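# Wind the cord lengthwise onto the winder, set it down

## Task

Wrap the entire cord onto the winder along its long direction so that it passes through both notches. No loop may sit more than about a finger's width away from the winder, and whatever tail sticks out beyond the last notch the cord passes through must be no longer than a finger. Finally, lay the winder on the table and release it.

## Robot and tools

Robot: two arms, left_arm and right_arm, each with a two-finger gripper. Two fixed cameras on a beam behind the arms (cam_high, cam_low) and one camera on each wrist (cam_left_wrist, cam_right_wrist). All images are 896x504.

Frames. The scene frame has its origin at table-top height, midway between the arms, a little behind the near table edge. +x points out over the table, +z points up, and left_arm sits on the +y side. Camera image sides do not match arm names. Base positions in the scene frame: left_arm about (0.005, 0.304, 0.001) m, right_arm about (0.005, -0.336, -0.006) m, both nearly level, with only small yaw. Each arm reports its hand pose, its Hand target and its wrist camera pose in its own base frame. Offsets also use that arm's base axes, and rotations turn about the Hand target's position. The fingers point along the gripper's +z axis and close along its y axis. end_effector_position is the point between the pads, roughly 1 cm behind the tips. Reported positions can be off by a few cm, more when the arm is stretched far.

execute_actions(actions, cameras). actions is a list of actions. Each action is a table of up to 15 rows, and each row is one 1/30 s control step. A short table repeats its last row until 15 steps are done. Every row holds 14 numbers in [-1, 1]: left_arm dx, dy, dz, rx, ry, rz, opening, then the same seven for right_arm. Both arms are always included. dx to rz are an offset, not a pose. They are measured from that arm's Hand target as it stood when the action began, along the base axes. Every row in an action uses that same start, so sending the same offset again in a later action moves the arm further. Scale: 1.0 equals 0.6 m for dx, dy, dz and 180 degrees for rotation. rx, ry, rz form one rotation vector. A translation longer than 1.0 is shortened. opening is absolute: +1 is fully open (0.094 m) and -1 is shut. Sending zeros for the six pose numbers re-requests the current Hand target. Remember that 0 in the opening slot is itself a command, so repeat the present opening to keep it. An empty actions list returns full status plus all camera images.

move(target, speed, blend, opening_speed, grip_force, blocking, cameras). target is either one 14-number row, laid out as above, or a list of up to 15 such rows. Every row is an offset from the Hand targets at the start of the move, never from the row before. The grippers travel in straight lines and ignore obstacles. speed is each arm's path top speed in m/s, from 0.002 to 2.9, with a default of 0.25. Turning is capped at twice that number in rad/s. You can give one speed, or one per target. blend, in metres, rounds the corners at intermediate targets. The default, 0, stops at each target. opening_speed is how fast the commanded opening changes, in units of the -1..1 scale per second, with a minimum of 0.2. Use it for slow, gentle closing. grip_force is the force limit per pad in newtons, from 10 to 50 (full force). It can be one value or one per arm, and it stays set until changed. Lower forces close slowly. A move lasts at most 10 s. blocking=false returns after about 0.5 s while the move continues.

The move result adds a "move:" line giving the ending: done, off_target, moving, held or fault. Any arm it does not name finished within 10 mm and 2 degrees. limits=paced means a commanded pose was clipped. limits=held means a check held steps back. Done does not tell you whether the gripper is touching something.

wait(seconds) runs the scene for 0 to 10 s while the arms keep their last command. stop() brakes a running move. zoom_image(camera, region) enlarges part of the latest image, with region [x0, y0, x1, y1] in pixels and at most 504 by 504. finished_scene(scene) ends the scene for good. Scene numbers are 1 to 2.

Result lines. end_effector_position (m) and end_effector_quat_wxyz are in the arm's base frame. "Hand target" is the last commanded pose after clipping, and the next offsets start from it. The gripper often rests short of it. If so, send the missing amount as an offset. "Tool commands" shows the current commands. grip_measured is the measured finger opening on the -1..1 scale. With nothing held it can read slightly wide. On a gripped part it reads a bit narrower than the part. The last number of Joint positions is the opening in metres. grip_effort_nm is the averaged gripper motor effort, where negative means closing. It is not a pad force. Joint velocities may say "within noise". Joint torques include the arm's own weight. Motor temperatures are also reported. MOTOR HOT appears from 75 °C. At 90 °C an OVER-TEMPERATURE FAULT folds that arm away for the rest of the scene.

Motion notes. Orientation is clipped to within 40 degrees of the gripper's current orientation at each step. Friction and weight can leave the gripper low, short or tilted, so check pose and tilt after each move. Small moves may fail or go astray. Joint ranges (rad): waist -2.618..3.054, shoulder 0..3.142, elbow 0..3.142 (straight at 2.901), wrist pitch ±1.571, wrist yaw ±1.571, wrist roll ±2.094.

Avoid the following:
- Letting the grippers, housings or wrist cameras of the two arms meet. The clearance check does not catch this, and a firm press between arms can fail the scene. Do not close one gripper on the other's fingers.
- Moving a gripper near its own base, since this can flip the shoulder posture. Route around the base.
- Hitting the bar under the bases, the plate behind it (tops up to about 3 cm above the table) or the low rail.
- Fast contact. Speed adds impact, and targets set deep past a contact press harder. To end a push, command the target back past the gripper.
- Dropping parts, releasing moving parts, or anything leaving the table.
- Heavy strain on the wrist camera cables.
- Keeping an arm stretched or loaded for long, because it heats the motors.

Loose objects may occasionally be nudged by outside disturbances.

Each tool is called after "Call:" as name(argument=value, ...) on one line, values as JSON.

## Session

Call:
execute_actions(actions=[])

Scene clock: 0.00 s.
left_arm: end_effector_position=(+0.3106, -0.0883, +0.4015) grip_measured=+1.000 grip_effort_nm=n/a end_effector_quat_wxyz=(+0.593, +0.077, +0.801, +0.039) | right_arm: end_effector_position=(+0.3316, +0.1226, +0.3157) grip_measured=+1.000 grip_effort_nm=n/a end_effector_quat_wxyz=(+0.507, -0.044, +0.858, +0.071)
Joint positions: left_arm=[-0.522 1.033 1.366 -0.669 -0.467 0.005 0.094] | right_arm=[0.477 1.109 1.213 -0.618 0.251 0.226 0.094]
Joint velocities: within noise
Joint torques (N m): no reading
Motor temperatures (°C): left_arm=[28 38 33 37 30 30 28] | right_arm=[29 40 38 33 28 29 30]
Heat: left arm: 38 °C; right arm: 40 °C.
Hand target: left_arm +0.3099, -0.0868, +0.4083; +0.601, +0.070, +0.796, +0.036 | right_arm +0.3319, +0.1215, +0.3212; +0.513, -0.043, +0.854, +0.070
Tool commands: left_gripper/opening=+1.0 right_gripper/opening=+1.0

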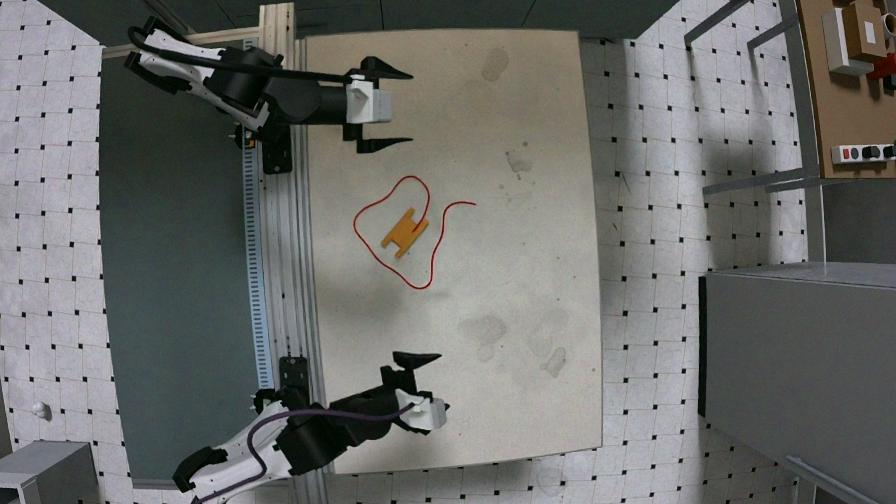

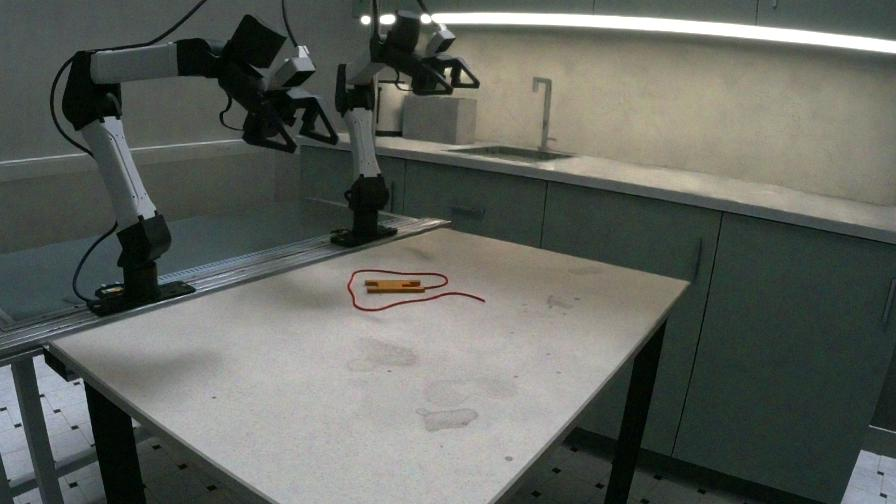

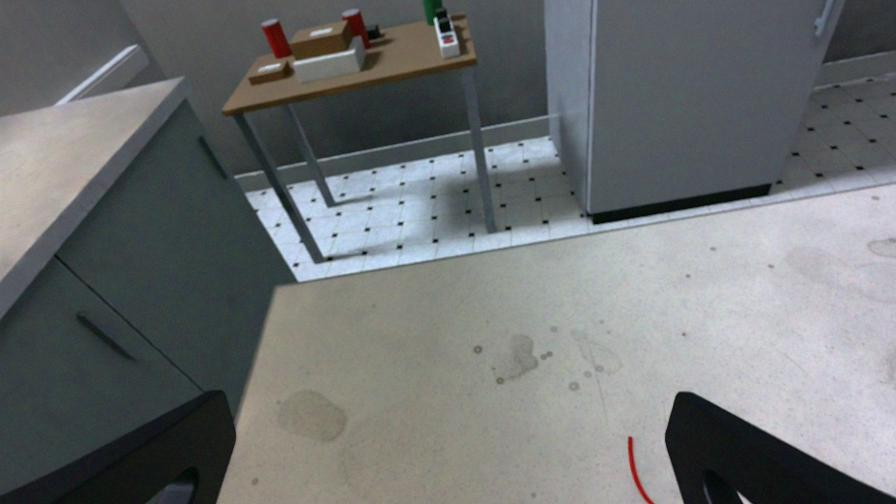

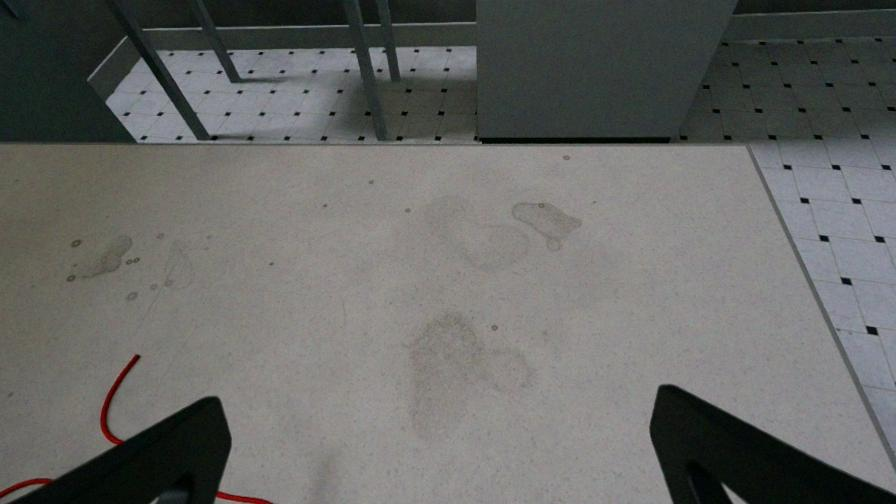

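Call:
zoom_image(camera="cam_high", region=[330, 160, 500, 300])

Call:
zoom_image(camera="cam_low", region=[330, 250, 500, 330])

Scaled by 2.965 from the camera's 896x504 image, which has a finer 1280x720 frame.

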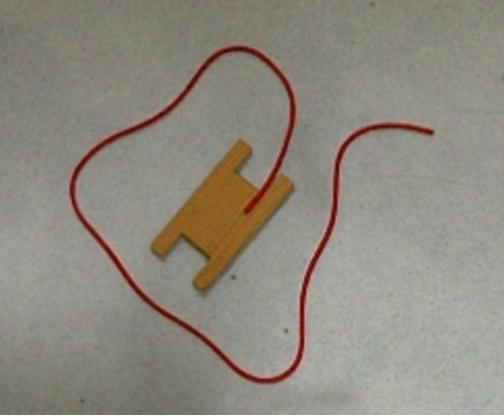

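Scaled by 2.965 from the camera's 896x504 image, which has a finer 1280x720 frame.

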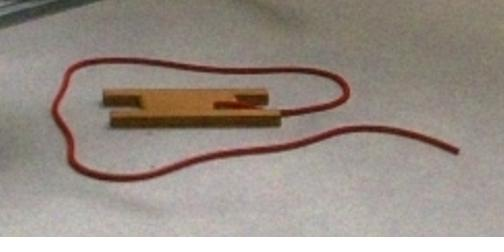

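Call:
move(target=[0,0.2,0,0,0,0,1,-0.008,0.45,-0.2,-0.19,0.299,0.218,1], cameras=["all"])

Call:
zoom_image(camera="cam_right_wrist", region=[196, 0, 700, 504])

Scene clock: 27.80 s.
left_arm: end_effector_position=(+0.3073, +0.0343, +0.4129) grip_measured=+1.000 grip_effort_nm=-0.01 end_effector_quat_wxyz=(+0.605, +0.059, +0.793, +0.038) | right_arm: end_effector_position=(+0.3298, +0.3907, +0.1997) grip_measured=+1.000 grip_effort_nm=0.04 end_effector_quat_wxyz=(+0.162, -0.404, +0.897, +0.074)
Joint positions: left_arm=[0.254 0.964 1.355 -0.669 0.255 0.208 0.094] | right_arm=[0.872 2.393 2.736 -1.554 0.007 0.025 0.094]
Joint torques (N m): left_arm=[0.85 -0.94 5.08 2.62 0.15 0.13] | right_arm=[0.2 -13.81 7.32 0.7 -0.08 -0.11]
Motor temperatures (°C): left_arm=[28 38 38 49 30 30 27] | right_arm=[29 41 41 35 28 29 29]
Heat: left arm: 49 °C; right arm: 41 °C.
Hand target: left_arm +0.3100, +0.0332, +0.4083; +0.601, +0.070, +0.796, +0.036 | right_arm +0.3271, +0.3916, +0.2012; +0.000, -0.419, +0.908, +0.001
Off the commanded pose: left_arm 0.005 m, 1 deg | right_arm 0.003 m, 21 deg.
joint sent to its limit (right arm) — joint 4 (wrist pitch), lower limit. The joint targets are off in orientation, not in position.
move: off_target (right_arm)

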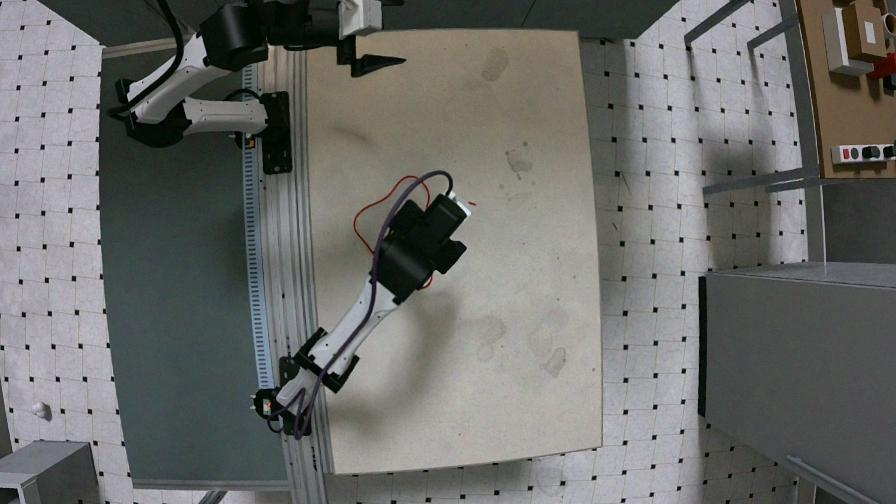

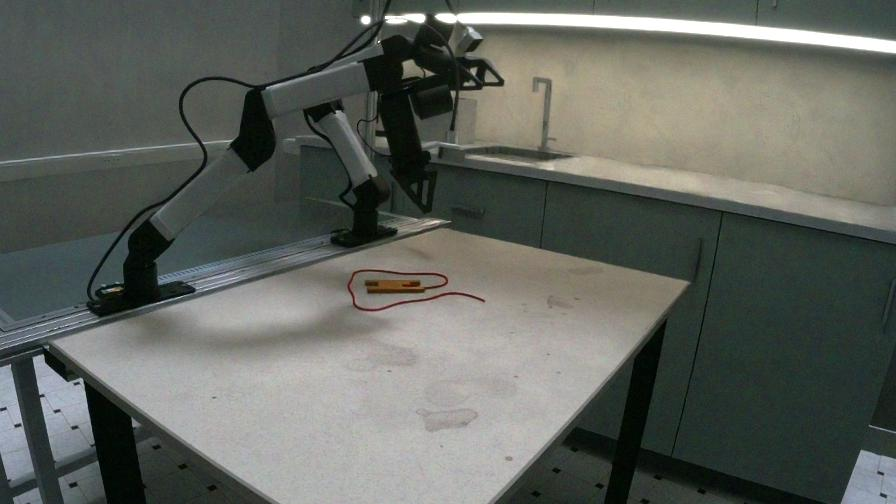

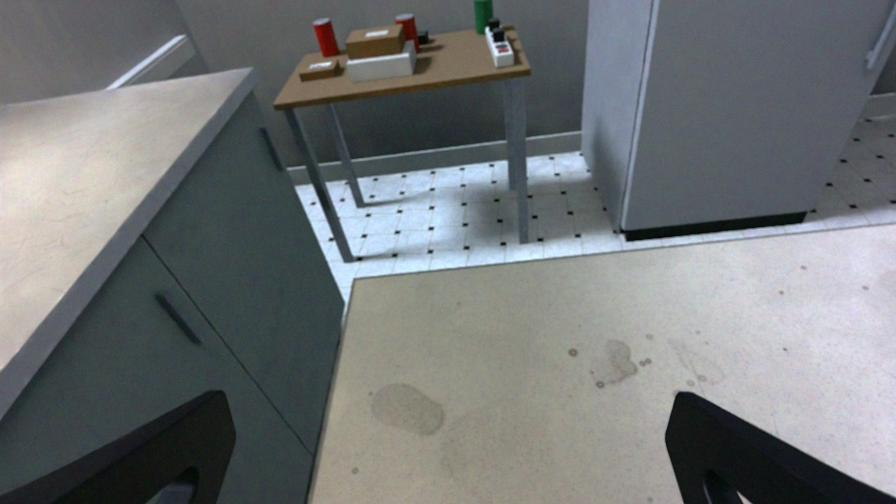

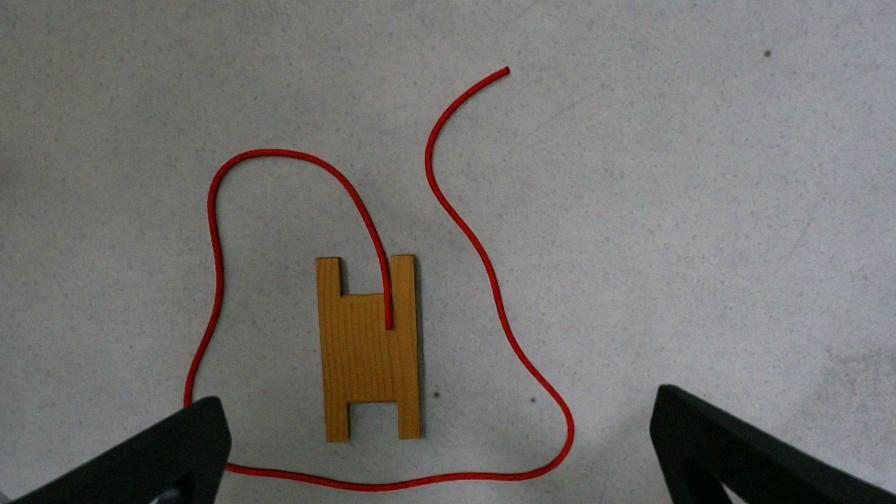

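Scaled by 1.000.

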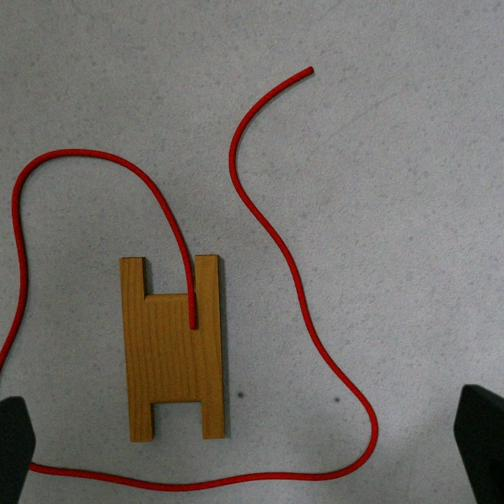

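Call:
move(target=[0,0,0,0,0,0,1,-0.063,0.053,-0.17,0,0,0,1], cameras=["cam_right_wrist","cam_high"])

Scene clock: 32.13 s.
left_arm: end_effector_position=(+0.3073, +0.0340, +0.4129) grip_measured=+1.000 grip_effort_nm=-0.01 end_effector_quat_wxyz=(+0.605, +0.059, +0.793, +0.037) | right_arm: end_effector_position=(+0.2929, +0.4258, +0.1045) grip_measured=+1.000 grip_effort_nm=0.04 end_effector_quat_wxyz=(+0.071, -0.425, +0.901, +0.038)
Joint positions: left_arm=[0.254 0.964 1.355 -0.669 0.257 0.208 0.094] | right_arm=[0.971 2.585 2.736 -1.562 0.007 0.088 0.094]
Joint torques (N m): left_arm=[0.85 -0.95 5.08 2.62 0.14 0.12] | right_arm=[0.05 -15.62 4.83 0.41 -0.06 0.14]
Heat: left arm: 50 °C; right arm: 43 °C.
Hand target: left_arm +0.3100, +0.0332, +0.4083; +0.601, +0.070, +0.796, +0.036 | right_arm +0.2894, +0.4233, +0.0992; +0.000, -0.419, +0.908, +0.001
Off the commanded pose: left_arm 0.005 m, 1 deg | right_arm 0.007 m, 9 deg.
joint sent to its limit (right arm) — joint 4 (wrist pitch), lower limit. The joint targets are off in orientation, not in position.
move: off_target (right_arm)
Images, in order (width x height): cam_high 896x504, cam_right_wrist 896x504.

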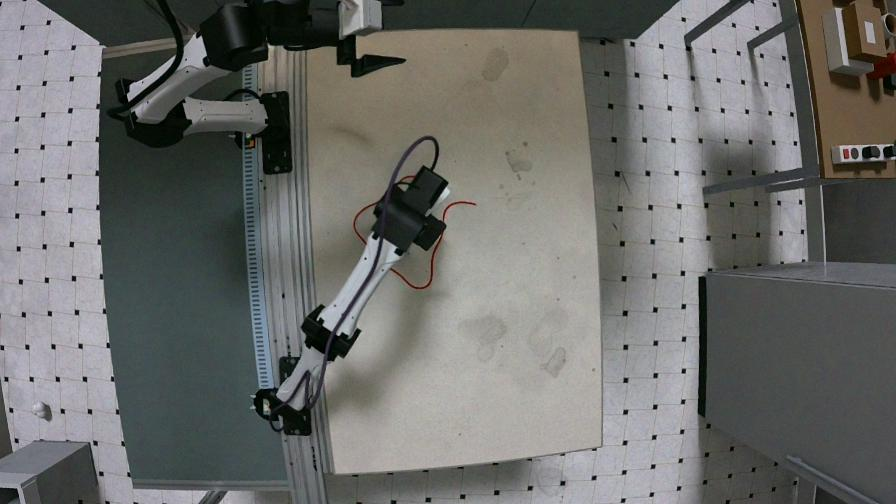

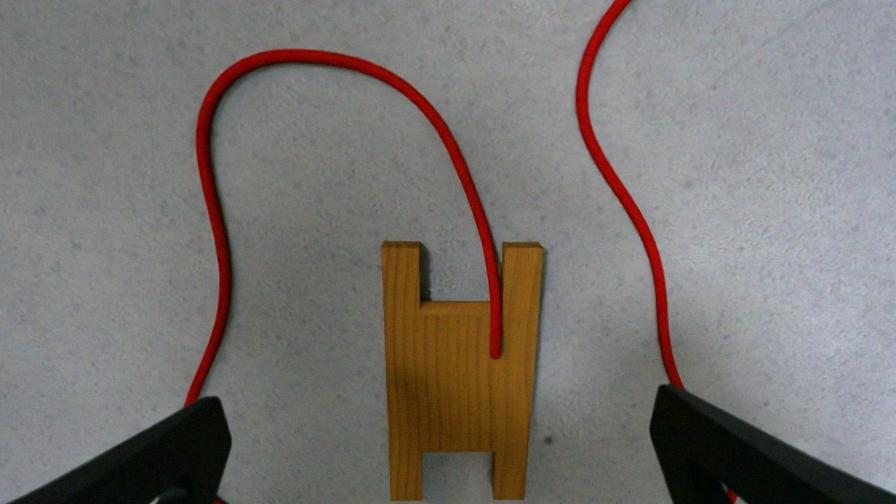

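Call:
move(target=[0,0,0,0,0,0,1,-0.05,-0.076,-0.083,0,0,0,1], cameras=["cam_right_wrist","cam_low"])

Scene clock: 38.10 s.
left_arm: end_effector_position=(+0.3073, +0.0340, +0.4129) grip_measured=+1.000 grip_effort_nm=-0.01 end_effector_quat_wxyz=(+0.605, +0.059, +0.793, +0.037) | right_arm: end_effector_position=(+0.2570, +0.3745, +0.0384) grip_measured=+1.000 grip_effort_nm=0.04 end_effector_quat_wxyz=(-0.017, -0.425, +0.905, -0.012)
Joint positions: left_arm=[0.254 0.964 1.355 -0.669 0.257 0.208 0.094] | right_arm=[0.97 2.388 2.116 -1.341 0.002 0.093 0.094]
Joint torques (N m): left_arm=[0.87 -0.94 5.09 2.63 0.14 0.12] | right_arm=[-0.02 -18.73 3.95 0.41 -0.04 0.11]
Motor temperatures (°C): left_arm=[28 38 38 51 30 30 27] | right_arm=[29 46 42 34 28 29 29]
Heat: left arm: 51 °C; right arm: 46 °C.
Hand target: left_arm +0.3100, +0.0332, +0.4083; +0.601, +0.070, +0.796, +0.036 | right_arm +0.2593, +0.3777, +0.0495; +0.000, -0.419, +0.908, +0.001
Off the commanded pose: left_arm 0.005 m, 1 deg | right_arm 0.012 m, 3 deg.
move: off_target (right_arm)
Images, in order (width x height): cam_low 896x504, cam_right_wrist 896x504.

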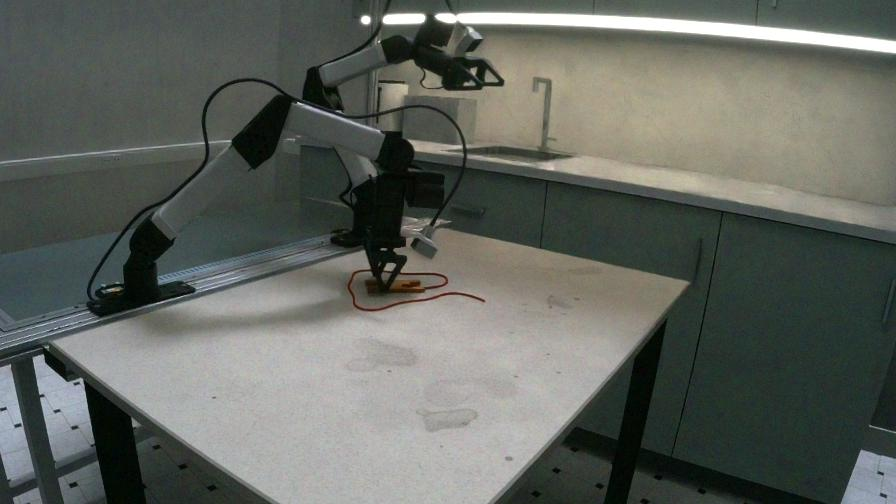

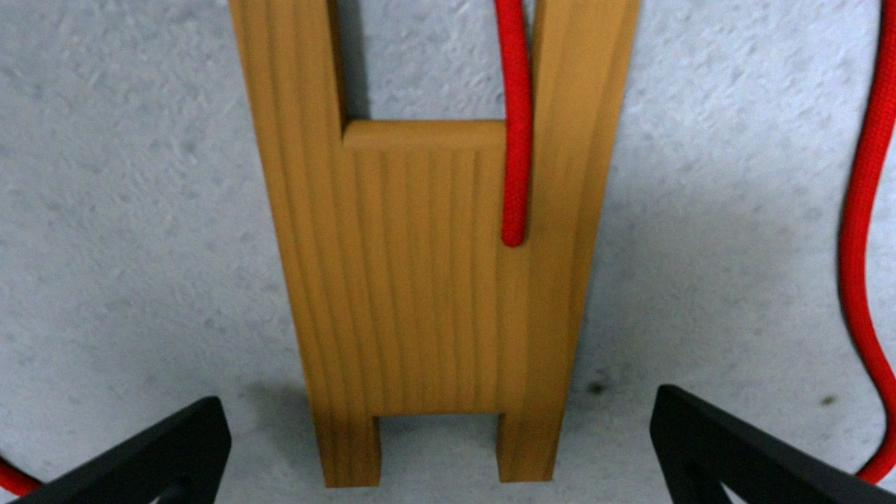

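Call:
move(target=[[0,0,0,0,0,0,1,0,0,-0.03,0,0,0,1],[0,0,0,0,0,0,1,0,0,-0.03,0,0,0,0]], speed=0.08, opening_speed=0.7, cameras=["cam_right_wrist","cam_low"])

Scene clock: 42.40 s.
left_arm: end_effector_position=(+0.3073, +0.0340, +0.4129) grip_measured=+1.000 grip_effort_nm=-0.01 end_effector_quat_wxyz=(+0.605, +0.059, +0.793, +0.037) | right_arm: end_effector_position=(+0.2558, +0.3775, +0.0288) grip_measured=+0.197 grip_effort_nm=-0.99 end_effector_quat_wxyz=(-0.014, -0.426, +0.905, +0.000)
Joint positions: left_arm=[0.254 0.964 1.355 -0.669 0.257 0.208 0.094] | right_arm=[0.97 2.377 2.06 -1.278 -0.013 0.09 0.056]
Joint torques (N m): left_arm=[0.85 -0.95 5.11 2.63 0.14 0.12] | right_arm=[-0.16 -17.17 3.37 0.51 0.12 0.11]
Heat: left arm: 52 °C; right arm: 48 °C.
Hand target: left_arm +0.3100, +0.0332, +0.4083; +0.601, +0.070, +0.796, +0.036 | right_arm +0.2594, +0.3778, +0.0315; +0.000, -0.419, +0.908, +0.001
Off the commanded pose: left_arm 0.005 m, 1 deg | right_arm 0.004 m, 2 deg.
move: done; target 2's new opening was sent with right_arm's hand 0.007 m and 3 deg from that target
Images, in order (width x height): cam_low 896x504, cam_right_wrist 896x504.

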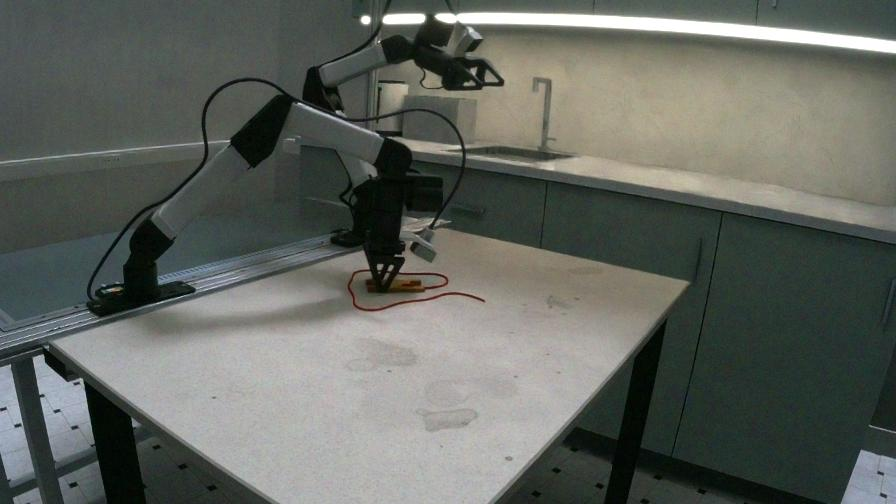

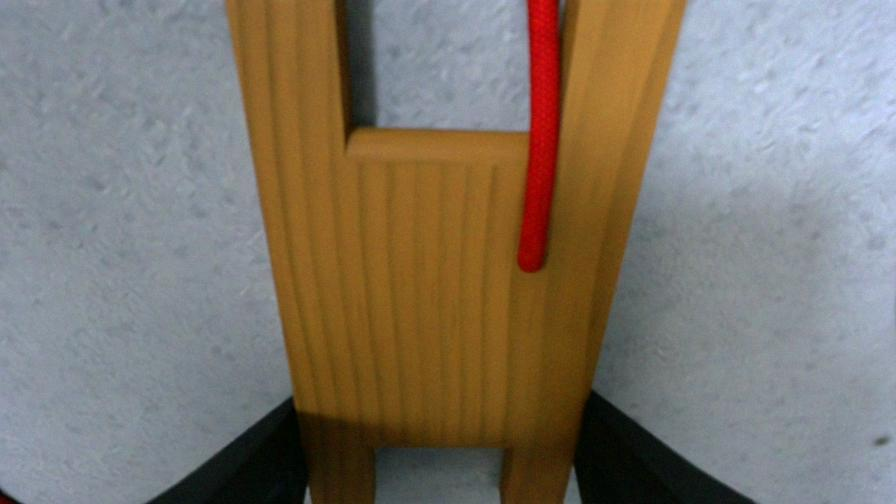

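Call:
move(target=[[0,0,0,0,0,0,1,0,0,0.2,0,0,0,0],[0.029,-0.394,-0.247,-0.1068,-0.0299,-0.4887,1,0.075,-0.038,0.325,0.2273,-0.4578,-0.1997,0]], cameras=["all"])

Scene clock: 57.43 s.
left_arm: end_effector_position=(+0.3250, -0.2016, +0.2495) grip_measured=+1.000 grip_effort_nm=-0.02 end_effector_quat_wxyz=(+0.472, +0.493, +0.522, -0.511) | right_arm: end_effector_position=(+0.3063, +0.3569, +0.2305) grip_measured=+0.197 grip_effort_nm=-0.99 end_effector_quat_wxyz=(+0.703, -0.031, +0.710, +0.019)
Joint positions: left_arm=[-0.084 1.593 0.974 0.213 1.492 0.337 0.094] | right_arm=[1.203 1.81 1.003 0.781 1.133 0.008 0.056]
Joint torques (N m): left_arm=[0.12 -6.9 7.77 2.45 0.42 -0.09] | right_arm=[0.38 -9.28 4.27 2.03 0.18 -0.1]
Motor temperatures (°C): left_arm=[28 38 39 53 30 30 27] | right_arm=[29 54 41 33 28 29 30]
Heat: left arm: 53 °C; right arm: 54 °C.
Hand target: left_arm +0.3274, -0.2031, +0.2601; +0.493, +0.507, +0.493, -0.507 | right_arm +0.3044, +0.3549, +0.2265; +0.707, -0.022, +0.706, +0.021
Off the commanded pose: left_arm 0.011 m, 4 deg | right_arm 0.005 m, 1 deg.
move: off_target (left_arm)

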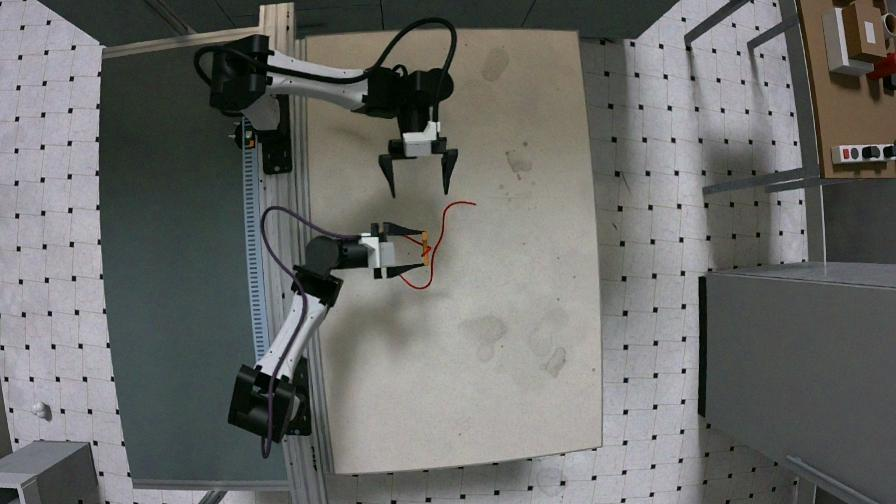

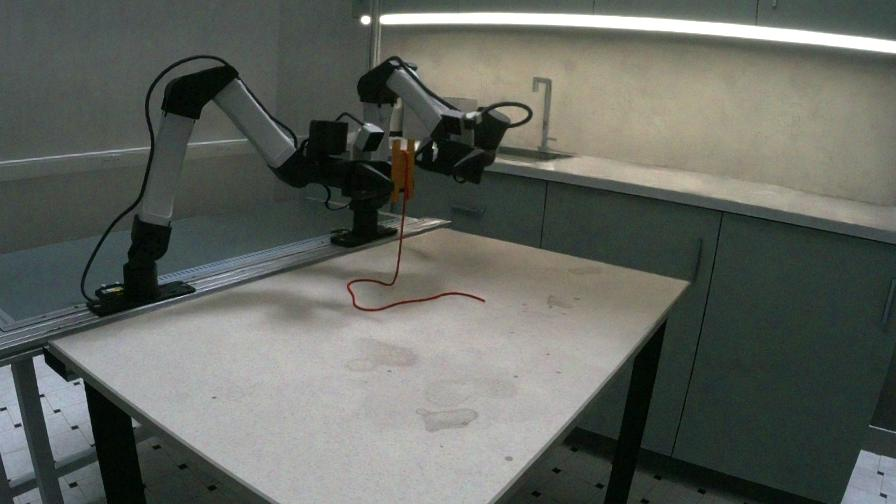

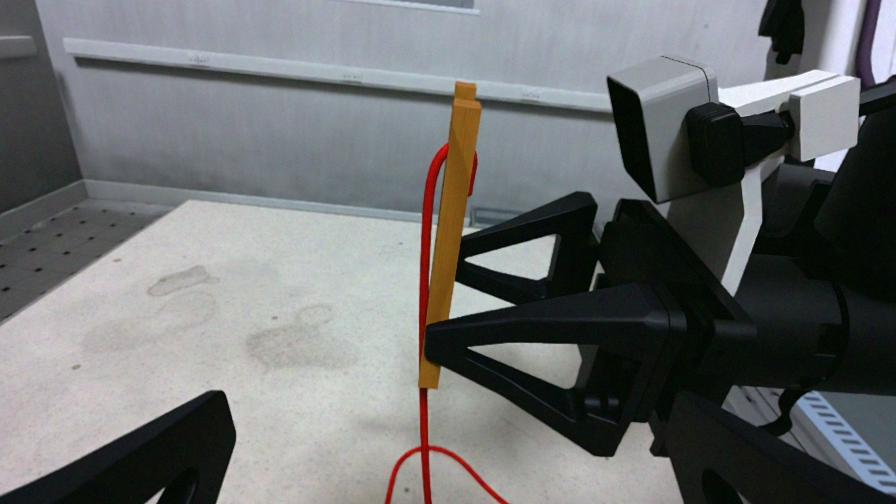

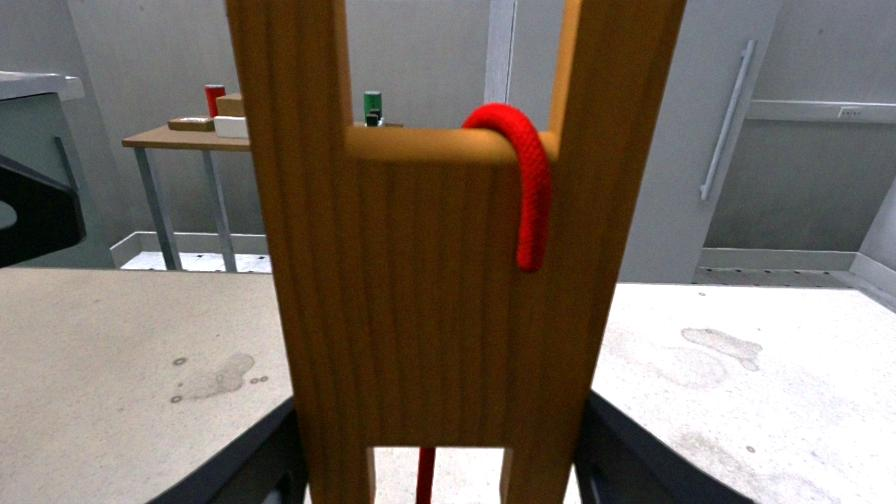

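Call:
move(target=[0,-0.128,0.024,0,0,0,1,0,0,0,0,0,0,0], speed=0.1, cameras=["cam_left_wrist","cam_right_wrist","cam_high"])

Call:
zoom_image(camera="cam_high", region=[360, 150, 490, 290])

Scene clock: 63.27 s.
left_arm: end_effector_position=(+0.3218, -0.2766, +0.2650) grip_measured=+1.000 grip_effort_nm=-0.01 end_effector_quat_wxyz=(+0.470, +0.498, +0.512, -0.518) | right_arm: end_effector_position=(+0.3064, +0.3566, +0.2298) grip_measured=+0.197 grip_effort_nm=-0.99 end_effector_quat_wxyz=(+0.703, -0.030, +0.710, +0.018)
Joint positions: left_arm=[-0.304 1.644 0.987 0.575 1.301 0.016 0.094] | right_arm=[1.203 1.813 1.003 0.784 1.136 0.007 0.056]
Joint torques (N m): left_arm=[-0.09 -7.21 7.5 2.69 -0.19 -0.09] | right_arm=[0.4 -9.47 4.25 2.02 0.14 -0.1]
Heat: left arm: 51 °C; right arm: 53 °C.
Hand target: left_arm +0.3274, -0.2800, +0.2744; +0.493, +0.507, +0.493, -0.507 | right_arm +0.3044, +0.3549, +0.2265; +0.707, -0.022, +0.706, +0.021
Off the commanded pose: left_arm 0.011 m, 4 deg | right_arm 0.004 m, 1 deg.
move: off_target (left_arm)
Images, in order (width x height): cam_high 896x504, cam_left_wrist 896x504, cam_right_wrist 896x504.

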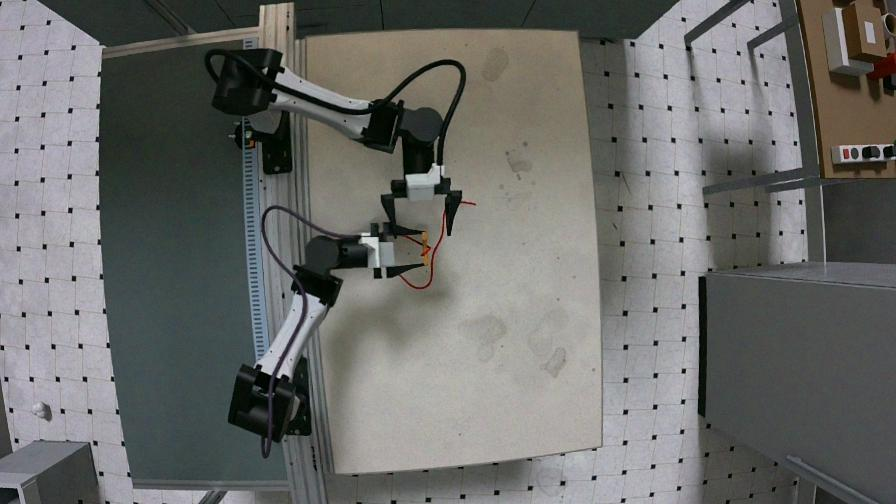

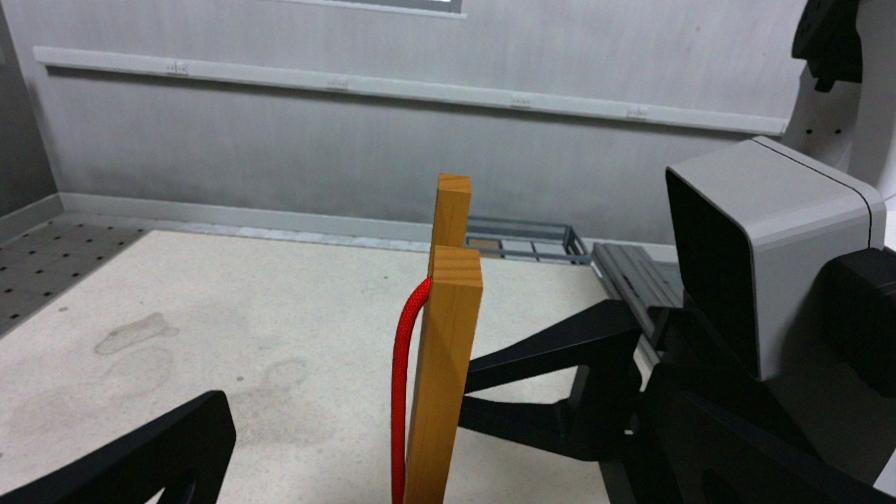

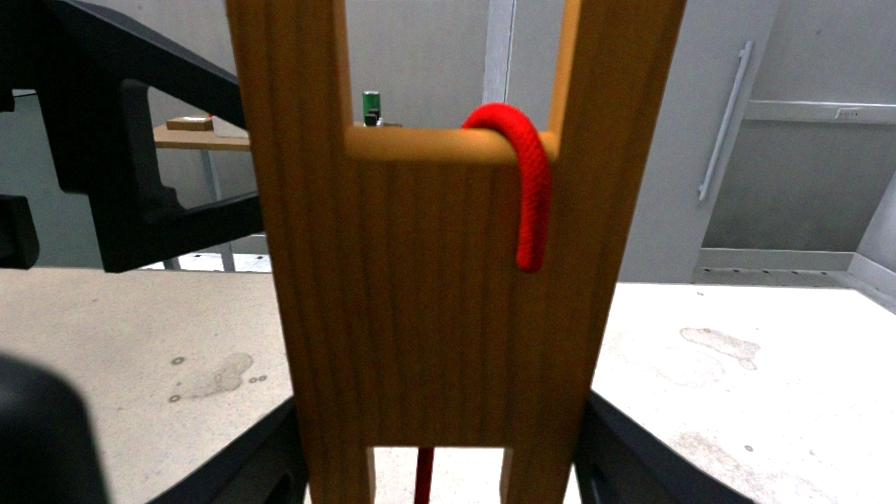

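Scaled by 3.600 from the camera's 896x504 image, which has a finer 1280x720 frame.

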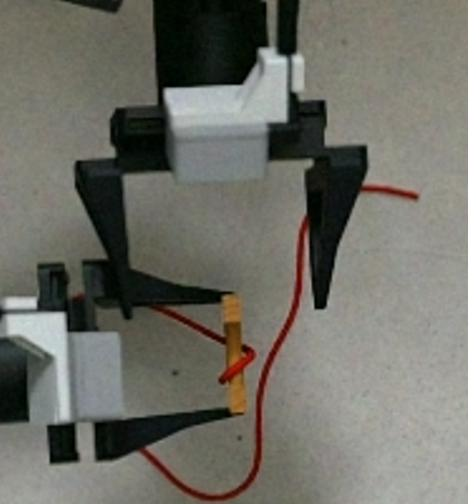

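Call:
move(target=[[0.012,-0.011,0,0,0,0,1,0,0,0,0,0,0,0],[0.012,-0.011,0,0,0,0,-1,0,0,0,0,0,0,0]], speed=0.1, opening_speed=1, cameras=["cam_left_wrist","cam_right_wrist","cam_high"])

Call:
zoom_image(camera="cam_high", region=[360, 150, 490, 290])

Scene clock: 69.20 s.
left_arm: end_effector_position=(+0.3268, -0.2825, +0.2623) grip_measured=-0.839 grip_effort_nm=-1.04 end_effector_quat_wxyz=(+0.472, +0.503, +0.506, -0.517) | right_arm: end_effector_position=(+0.3064, +0.3564, +0.2307) grip_measured=+0.196 grip_effort_nm=-0.99 end_effector_quat_wxyz=(+0.704, -0.029, +0.710, +0.018)
Joint positions: left_arm=[-0.314 1.678 1.008 0.598 1.298 0.021 0.008] | right_arm=[1.203 1.813 1.003 0.79 1.137 0.004 0.056]
Joint torques (N m): left_arm=[-0.16 -7.62 8.35 2.56 -0.17 -0.12] | right_arm=[0.38 -9.43 4.23 1.98 0.12 -0.09]
Heat: left arm: 51 °C; right arm: 53 °C.
Hand target: left_arm +0.3345, -0.2866, +0.2746; +0.493, +0.507, +0.493, -0.507 | right_arm +0.3044, +0.3549, +0.2265; +0.707, -0.022, +0.706, +0.021
Off the commanded pose: left_arm 0.015 m, 3 deg | right_arm 0.005 m, 1 deg.
move: off_target (left_arm); target 2's new opening was sent with left_arm's hand 0.016 m and 4 deg from that target
Images, in order (width x height): cam_high 896x504, cam_left_wrist 896x504, cam_right_wrist 896x504.

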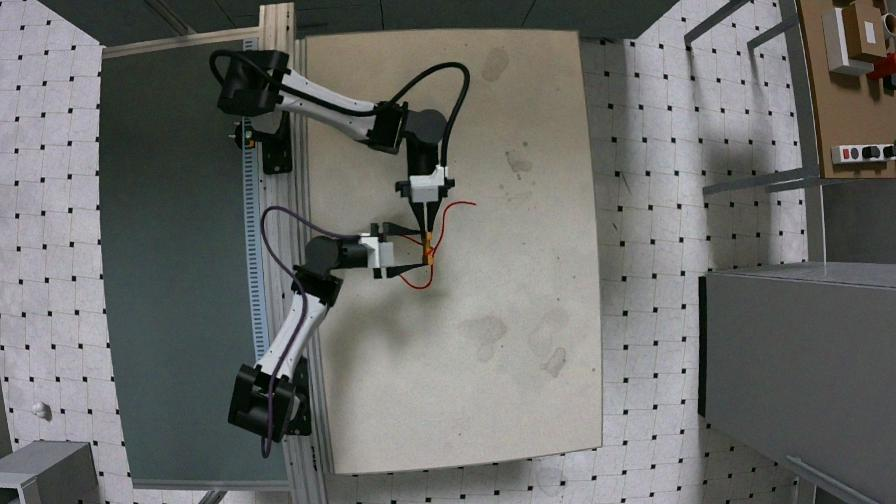

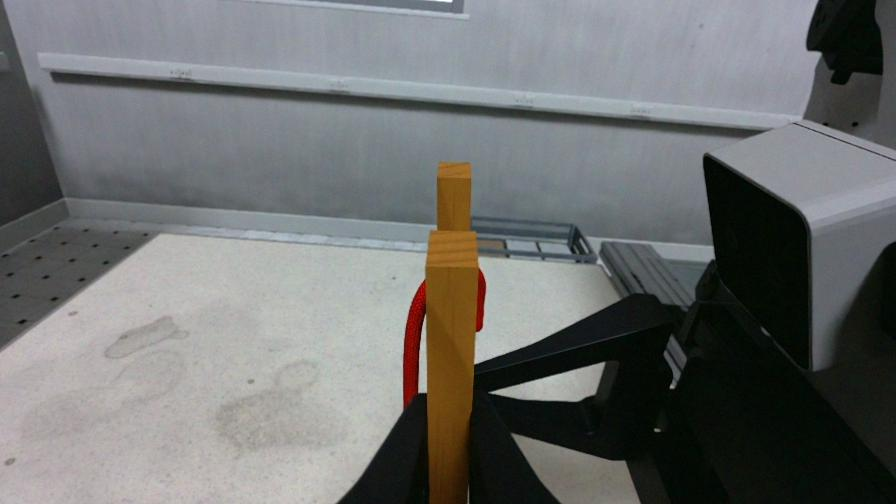

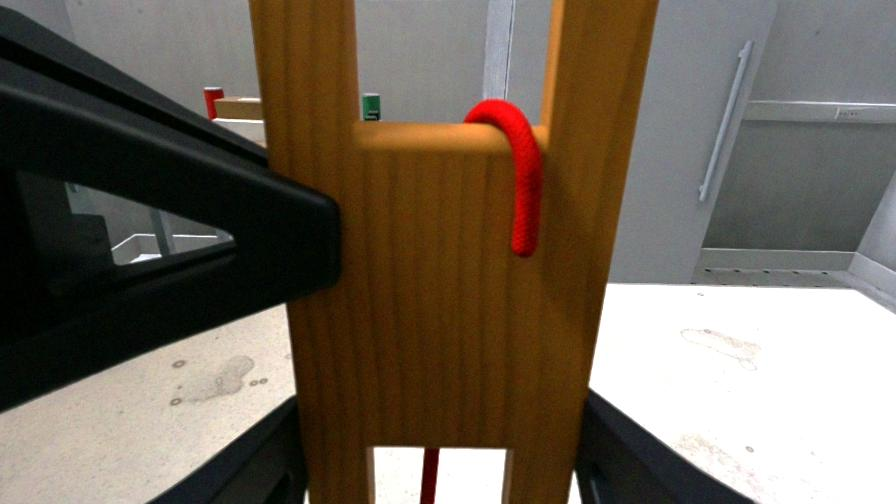

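Scaled by 3.600 from the camera's 896x504 image, which has a finer 1280x720 frame.

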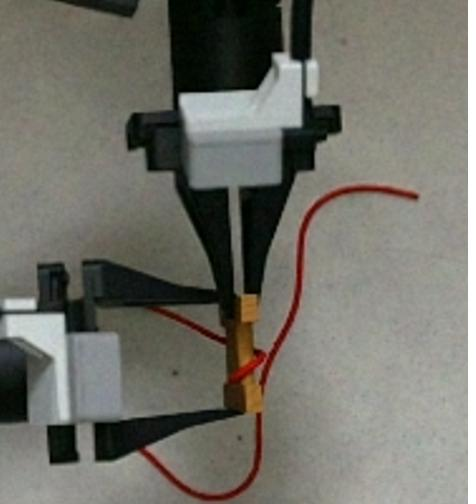

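Call:
move(target=[[0,0,0,0,0,0,-1,0,0,0,0,0,0,1],[0,0,0,0,0,0,-1,-0.208,-0.012,0.015,0,0,0,1],[0,0,0,-0.007,-0.25,0,-1,-0.144,-0.253,0.07,0.18,0.204,0.192,1],[0,0,0,-0.014,-0.5,0,-1,0.052,-0.148,0.071,0.361,0.408,0.3845,1]], blend=0.02, speed=0.5, cameras=["all"])

Call:
zoom_image(camera="cam_high", region=[360, 150, 490, 290])

Scene clock: 82.53 s.
left_arm: end_effector_position=(+0.3323, -0.2834, +0.2665) grip_measured=-0.839 grip_effort_nm=-1.04 end_effector_quat_wxyz=(+0.706, +0.708, +0.011, -0.028) | right_arm: end_effector_position=(+0.3378, +0.2650, +0.2750) grip_measured=+0.998 grip_effort_nm=0.14 end_effector_quat_wxyz=(-0.018, -0.015, +0.712, +0.702)
Joint positions: left_arm=[-0.314 1.692 1.008 0.676 1.28 1.522 0.008] | right_arm=[0.258 1.684 1.063 0.557 -1.36 1.513 0.094]
Joint torques (N m): left_arm=[-0.2 -8.43 8.03 1.82 -0.13 0.24] | right_arm=[0.28 -8.44 4.55 1.91 -0.09 0.07]
Heat: left arm: 49 °C; right arm: 52 °C.
Hand target: left_arm +0.3345, -0.2866, +0.2745; +0.707, +0.707, -0.010, -0.010 | right_arm +0.3355, +0.2663, +0.2691; -0.021, -0.022, +0.707, +0.706
Off the commanded pose: left_arm 0.009 m, 3 deg | right_arm 0.006 m, 1 deg.
move: off_target (left_arm); blend cut to 0 m at target 1

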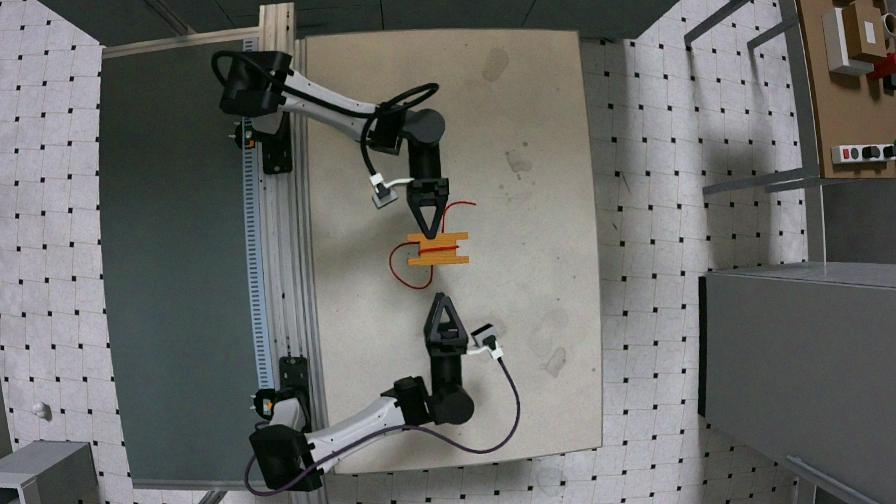

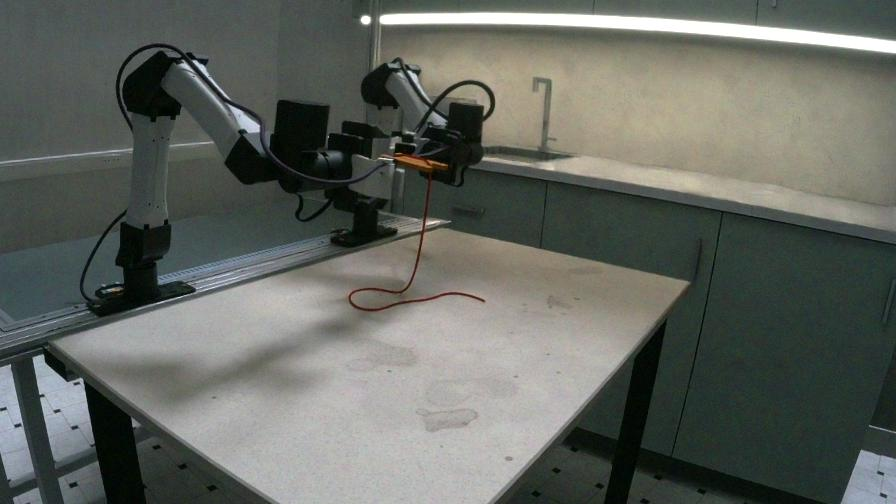

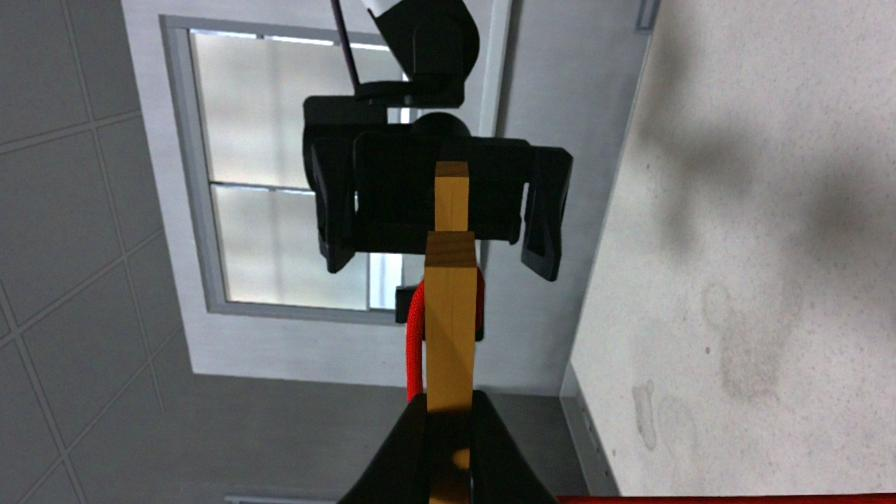

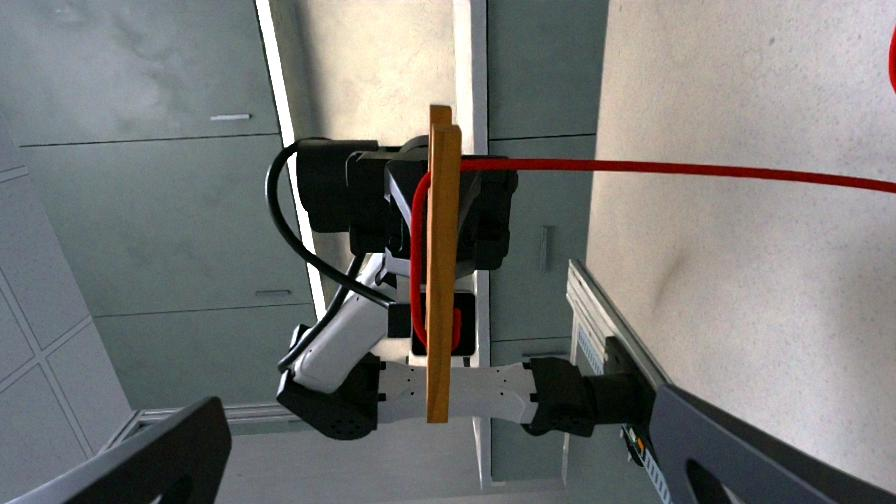

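Scaled by 3.600 from the camera's 896x504 image, which has a finer 1280x720 frame.

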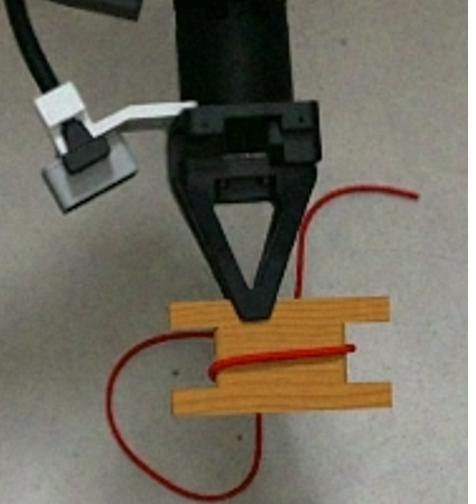

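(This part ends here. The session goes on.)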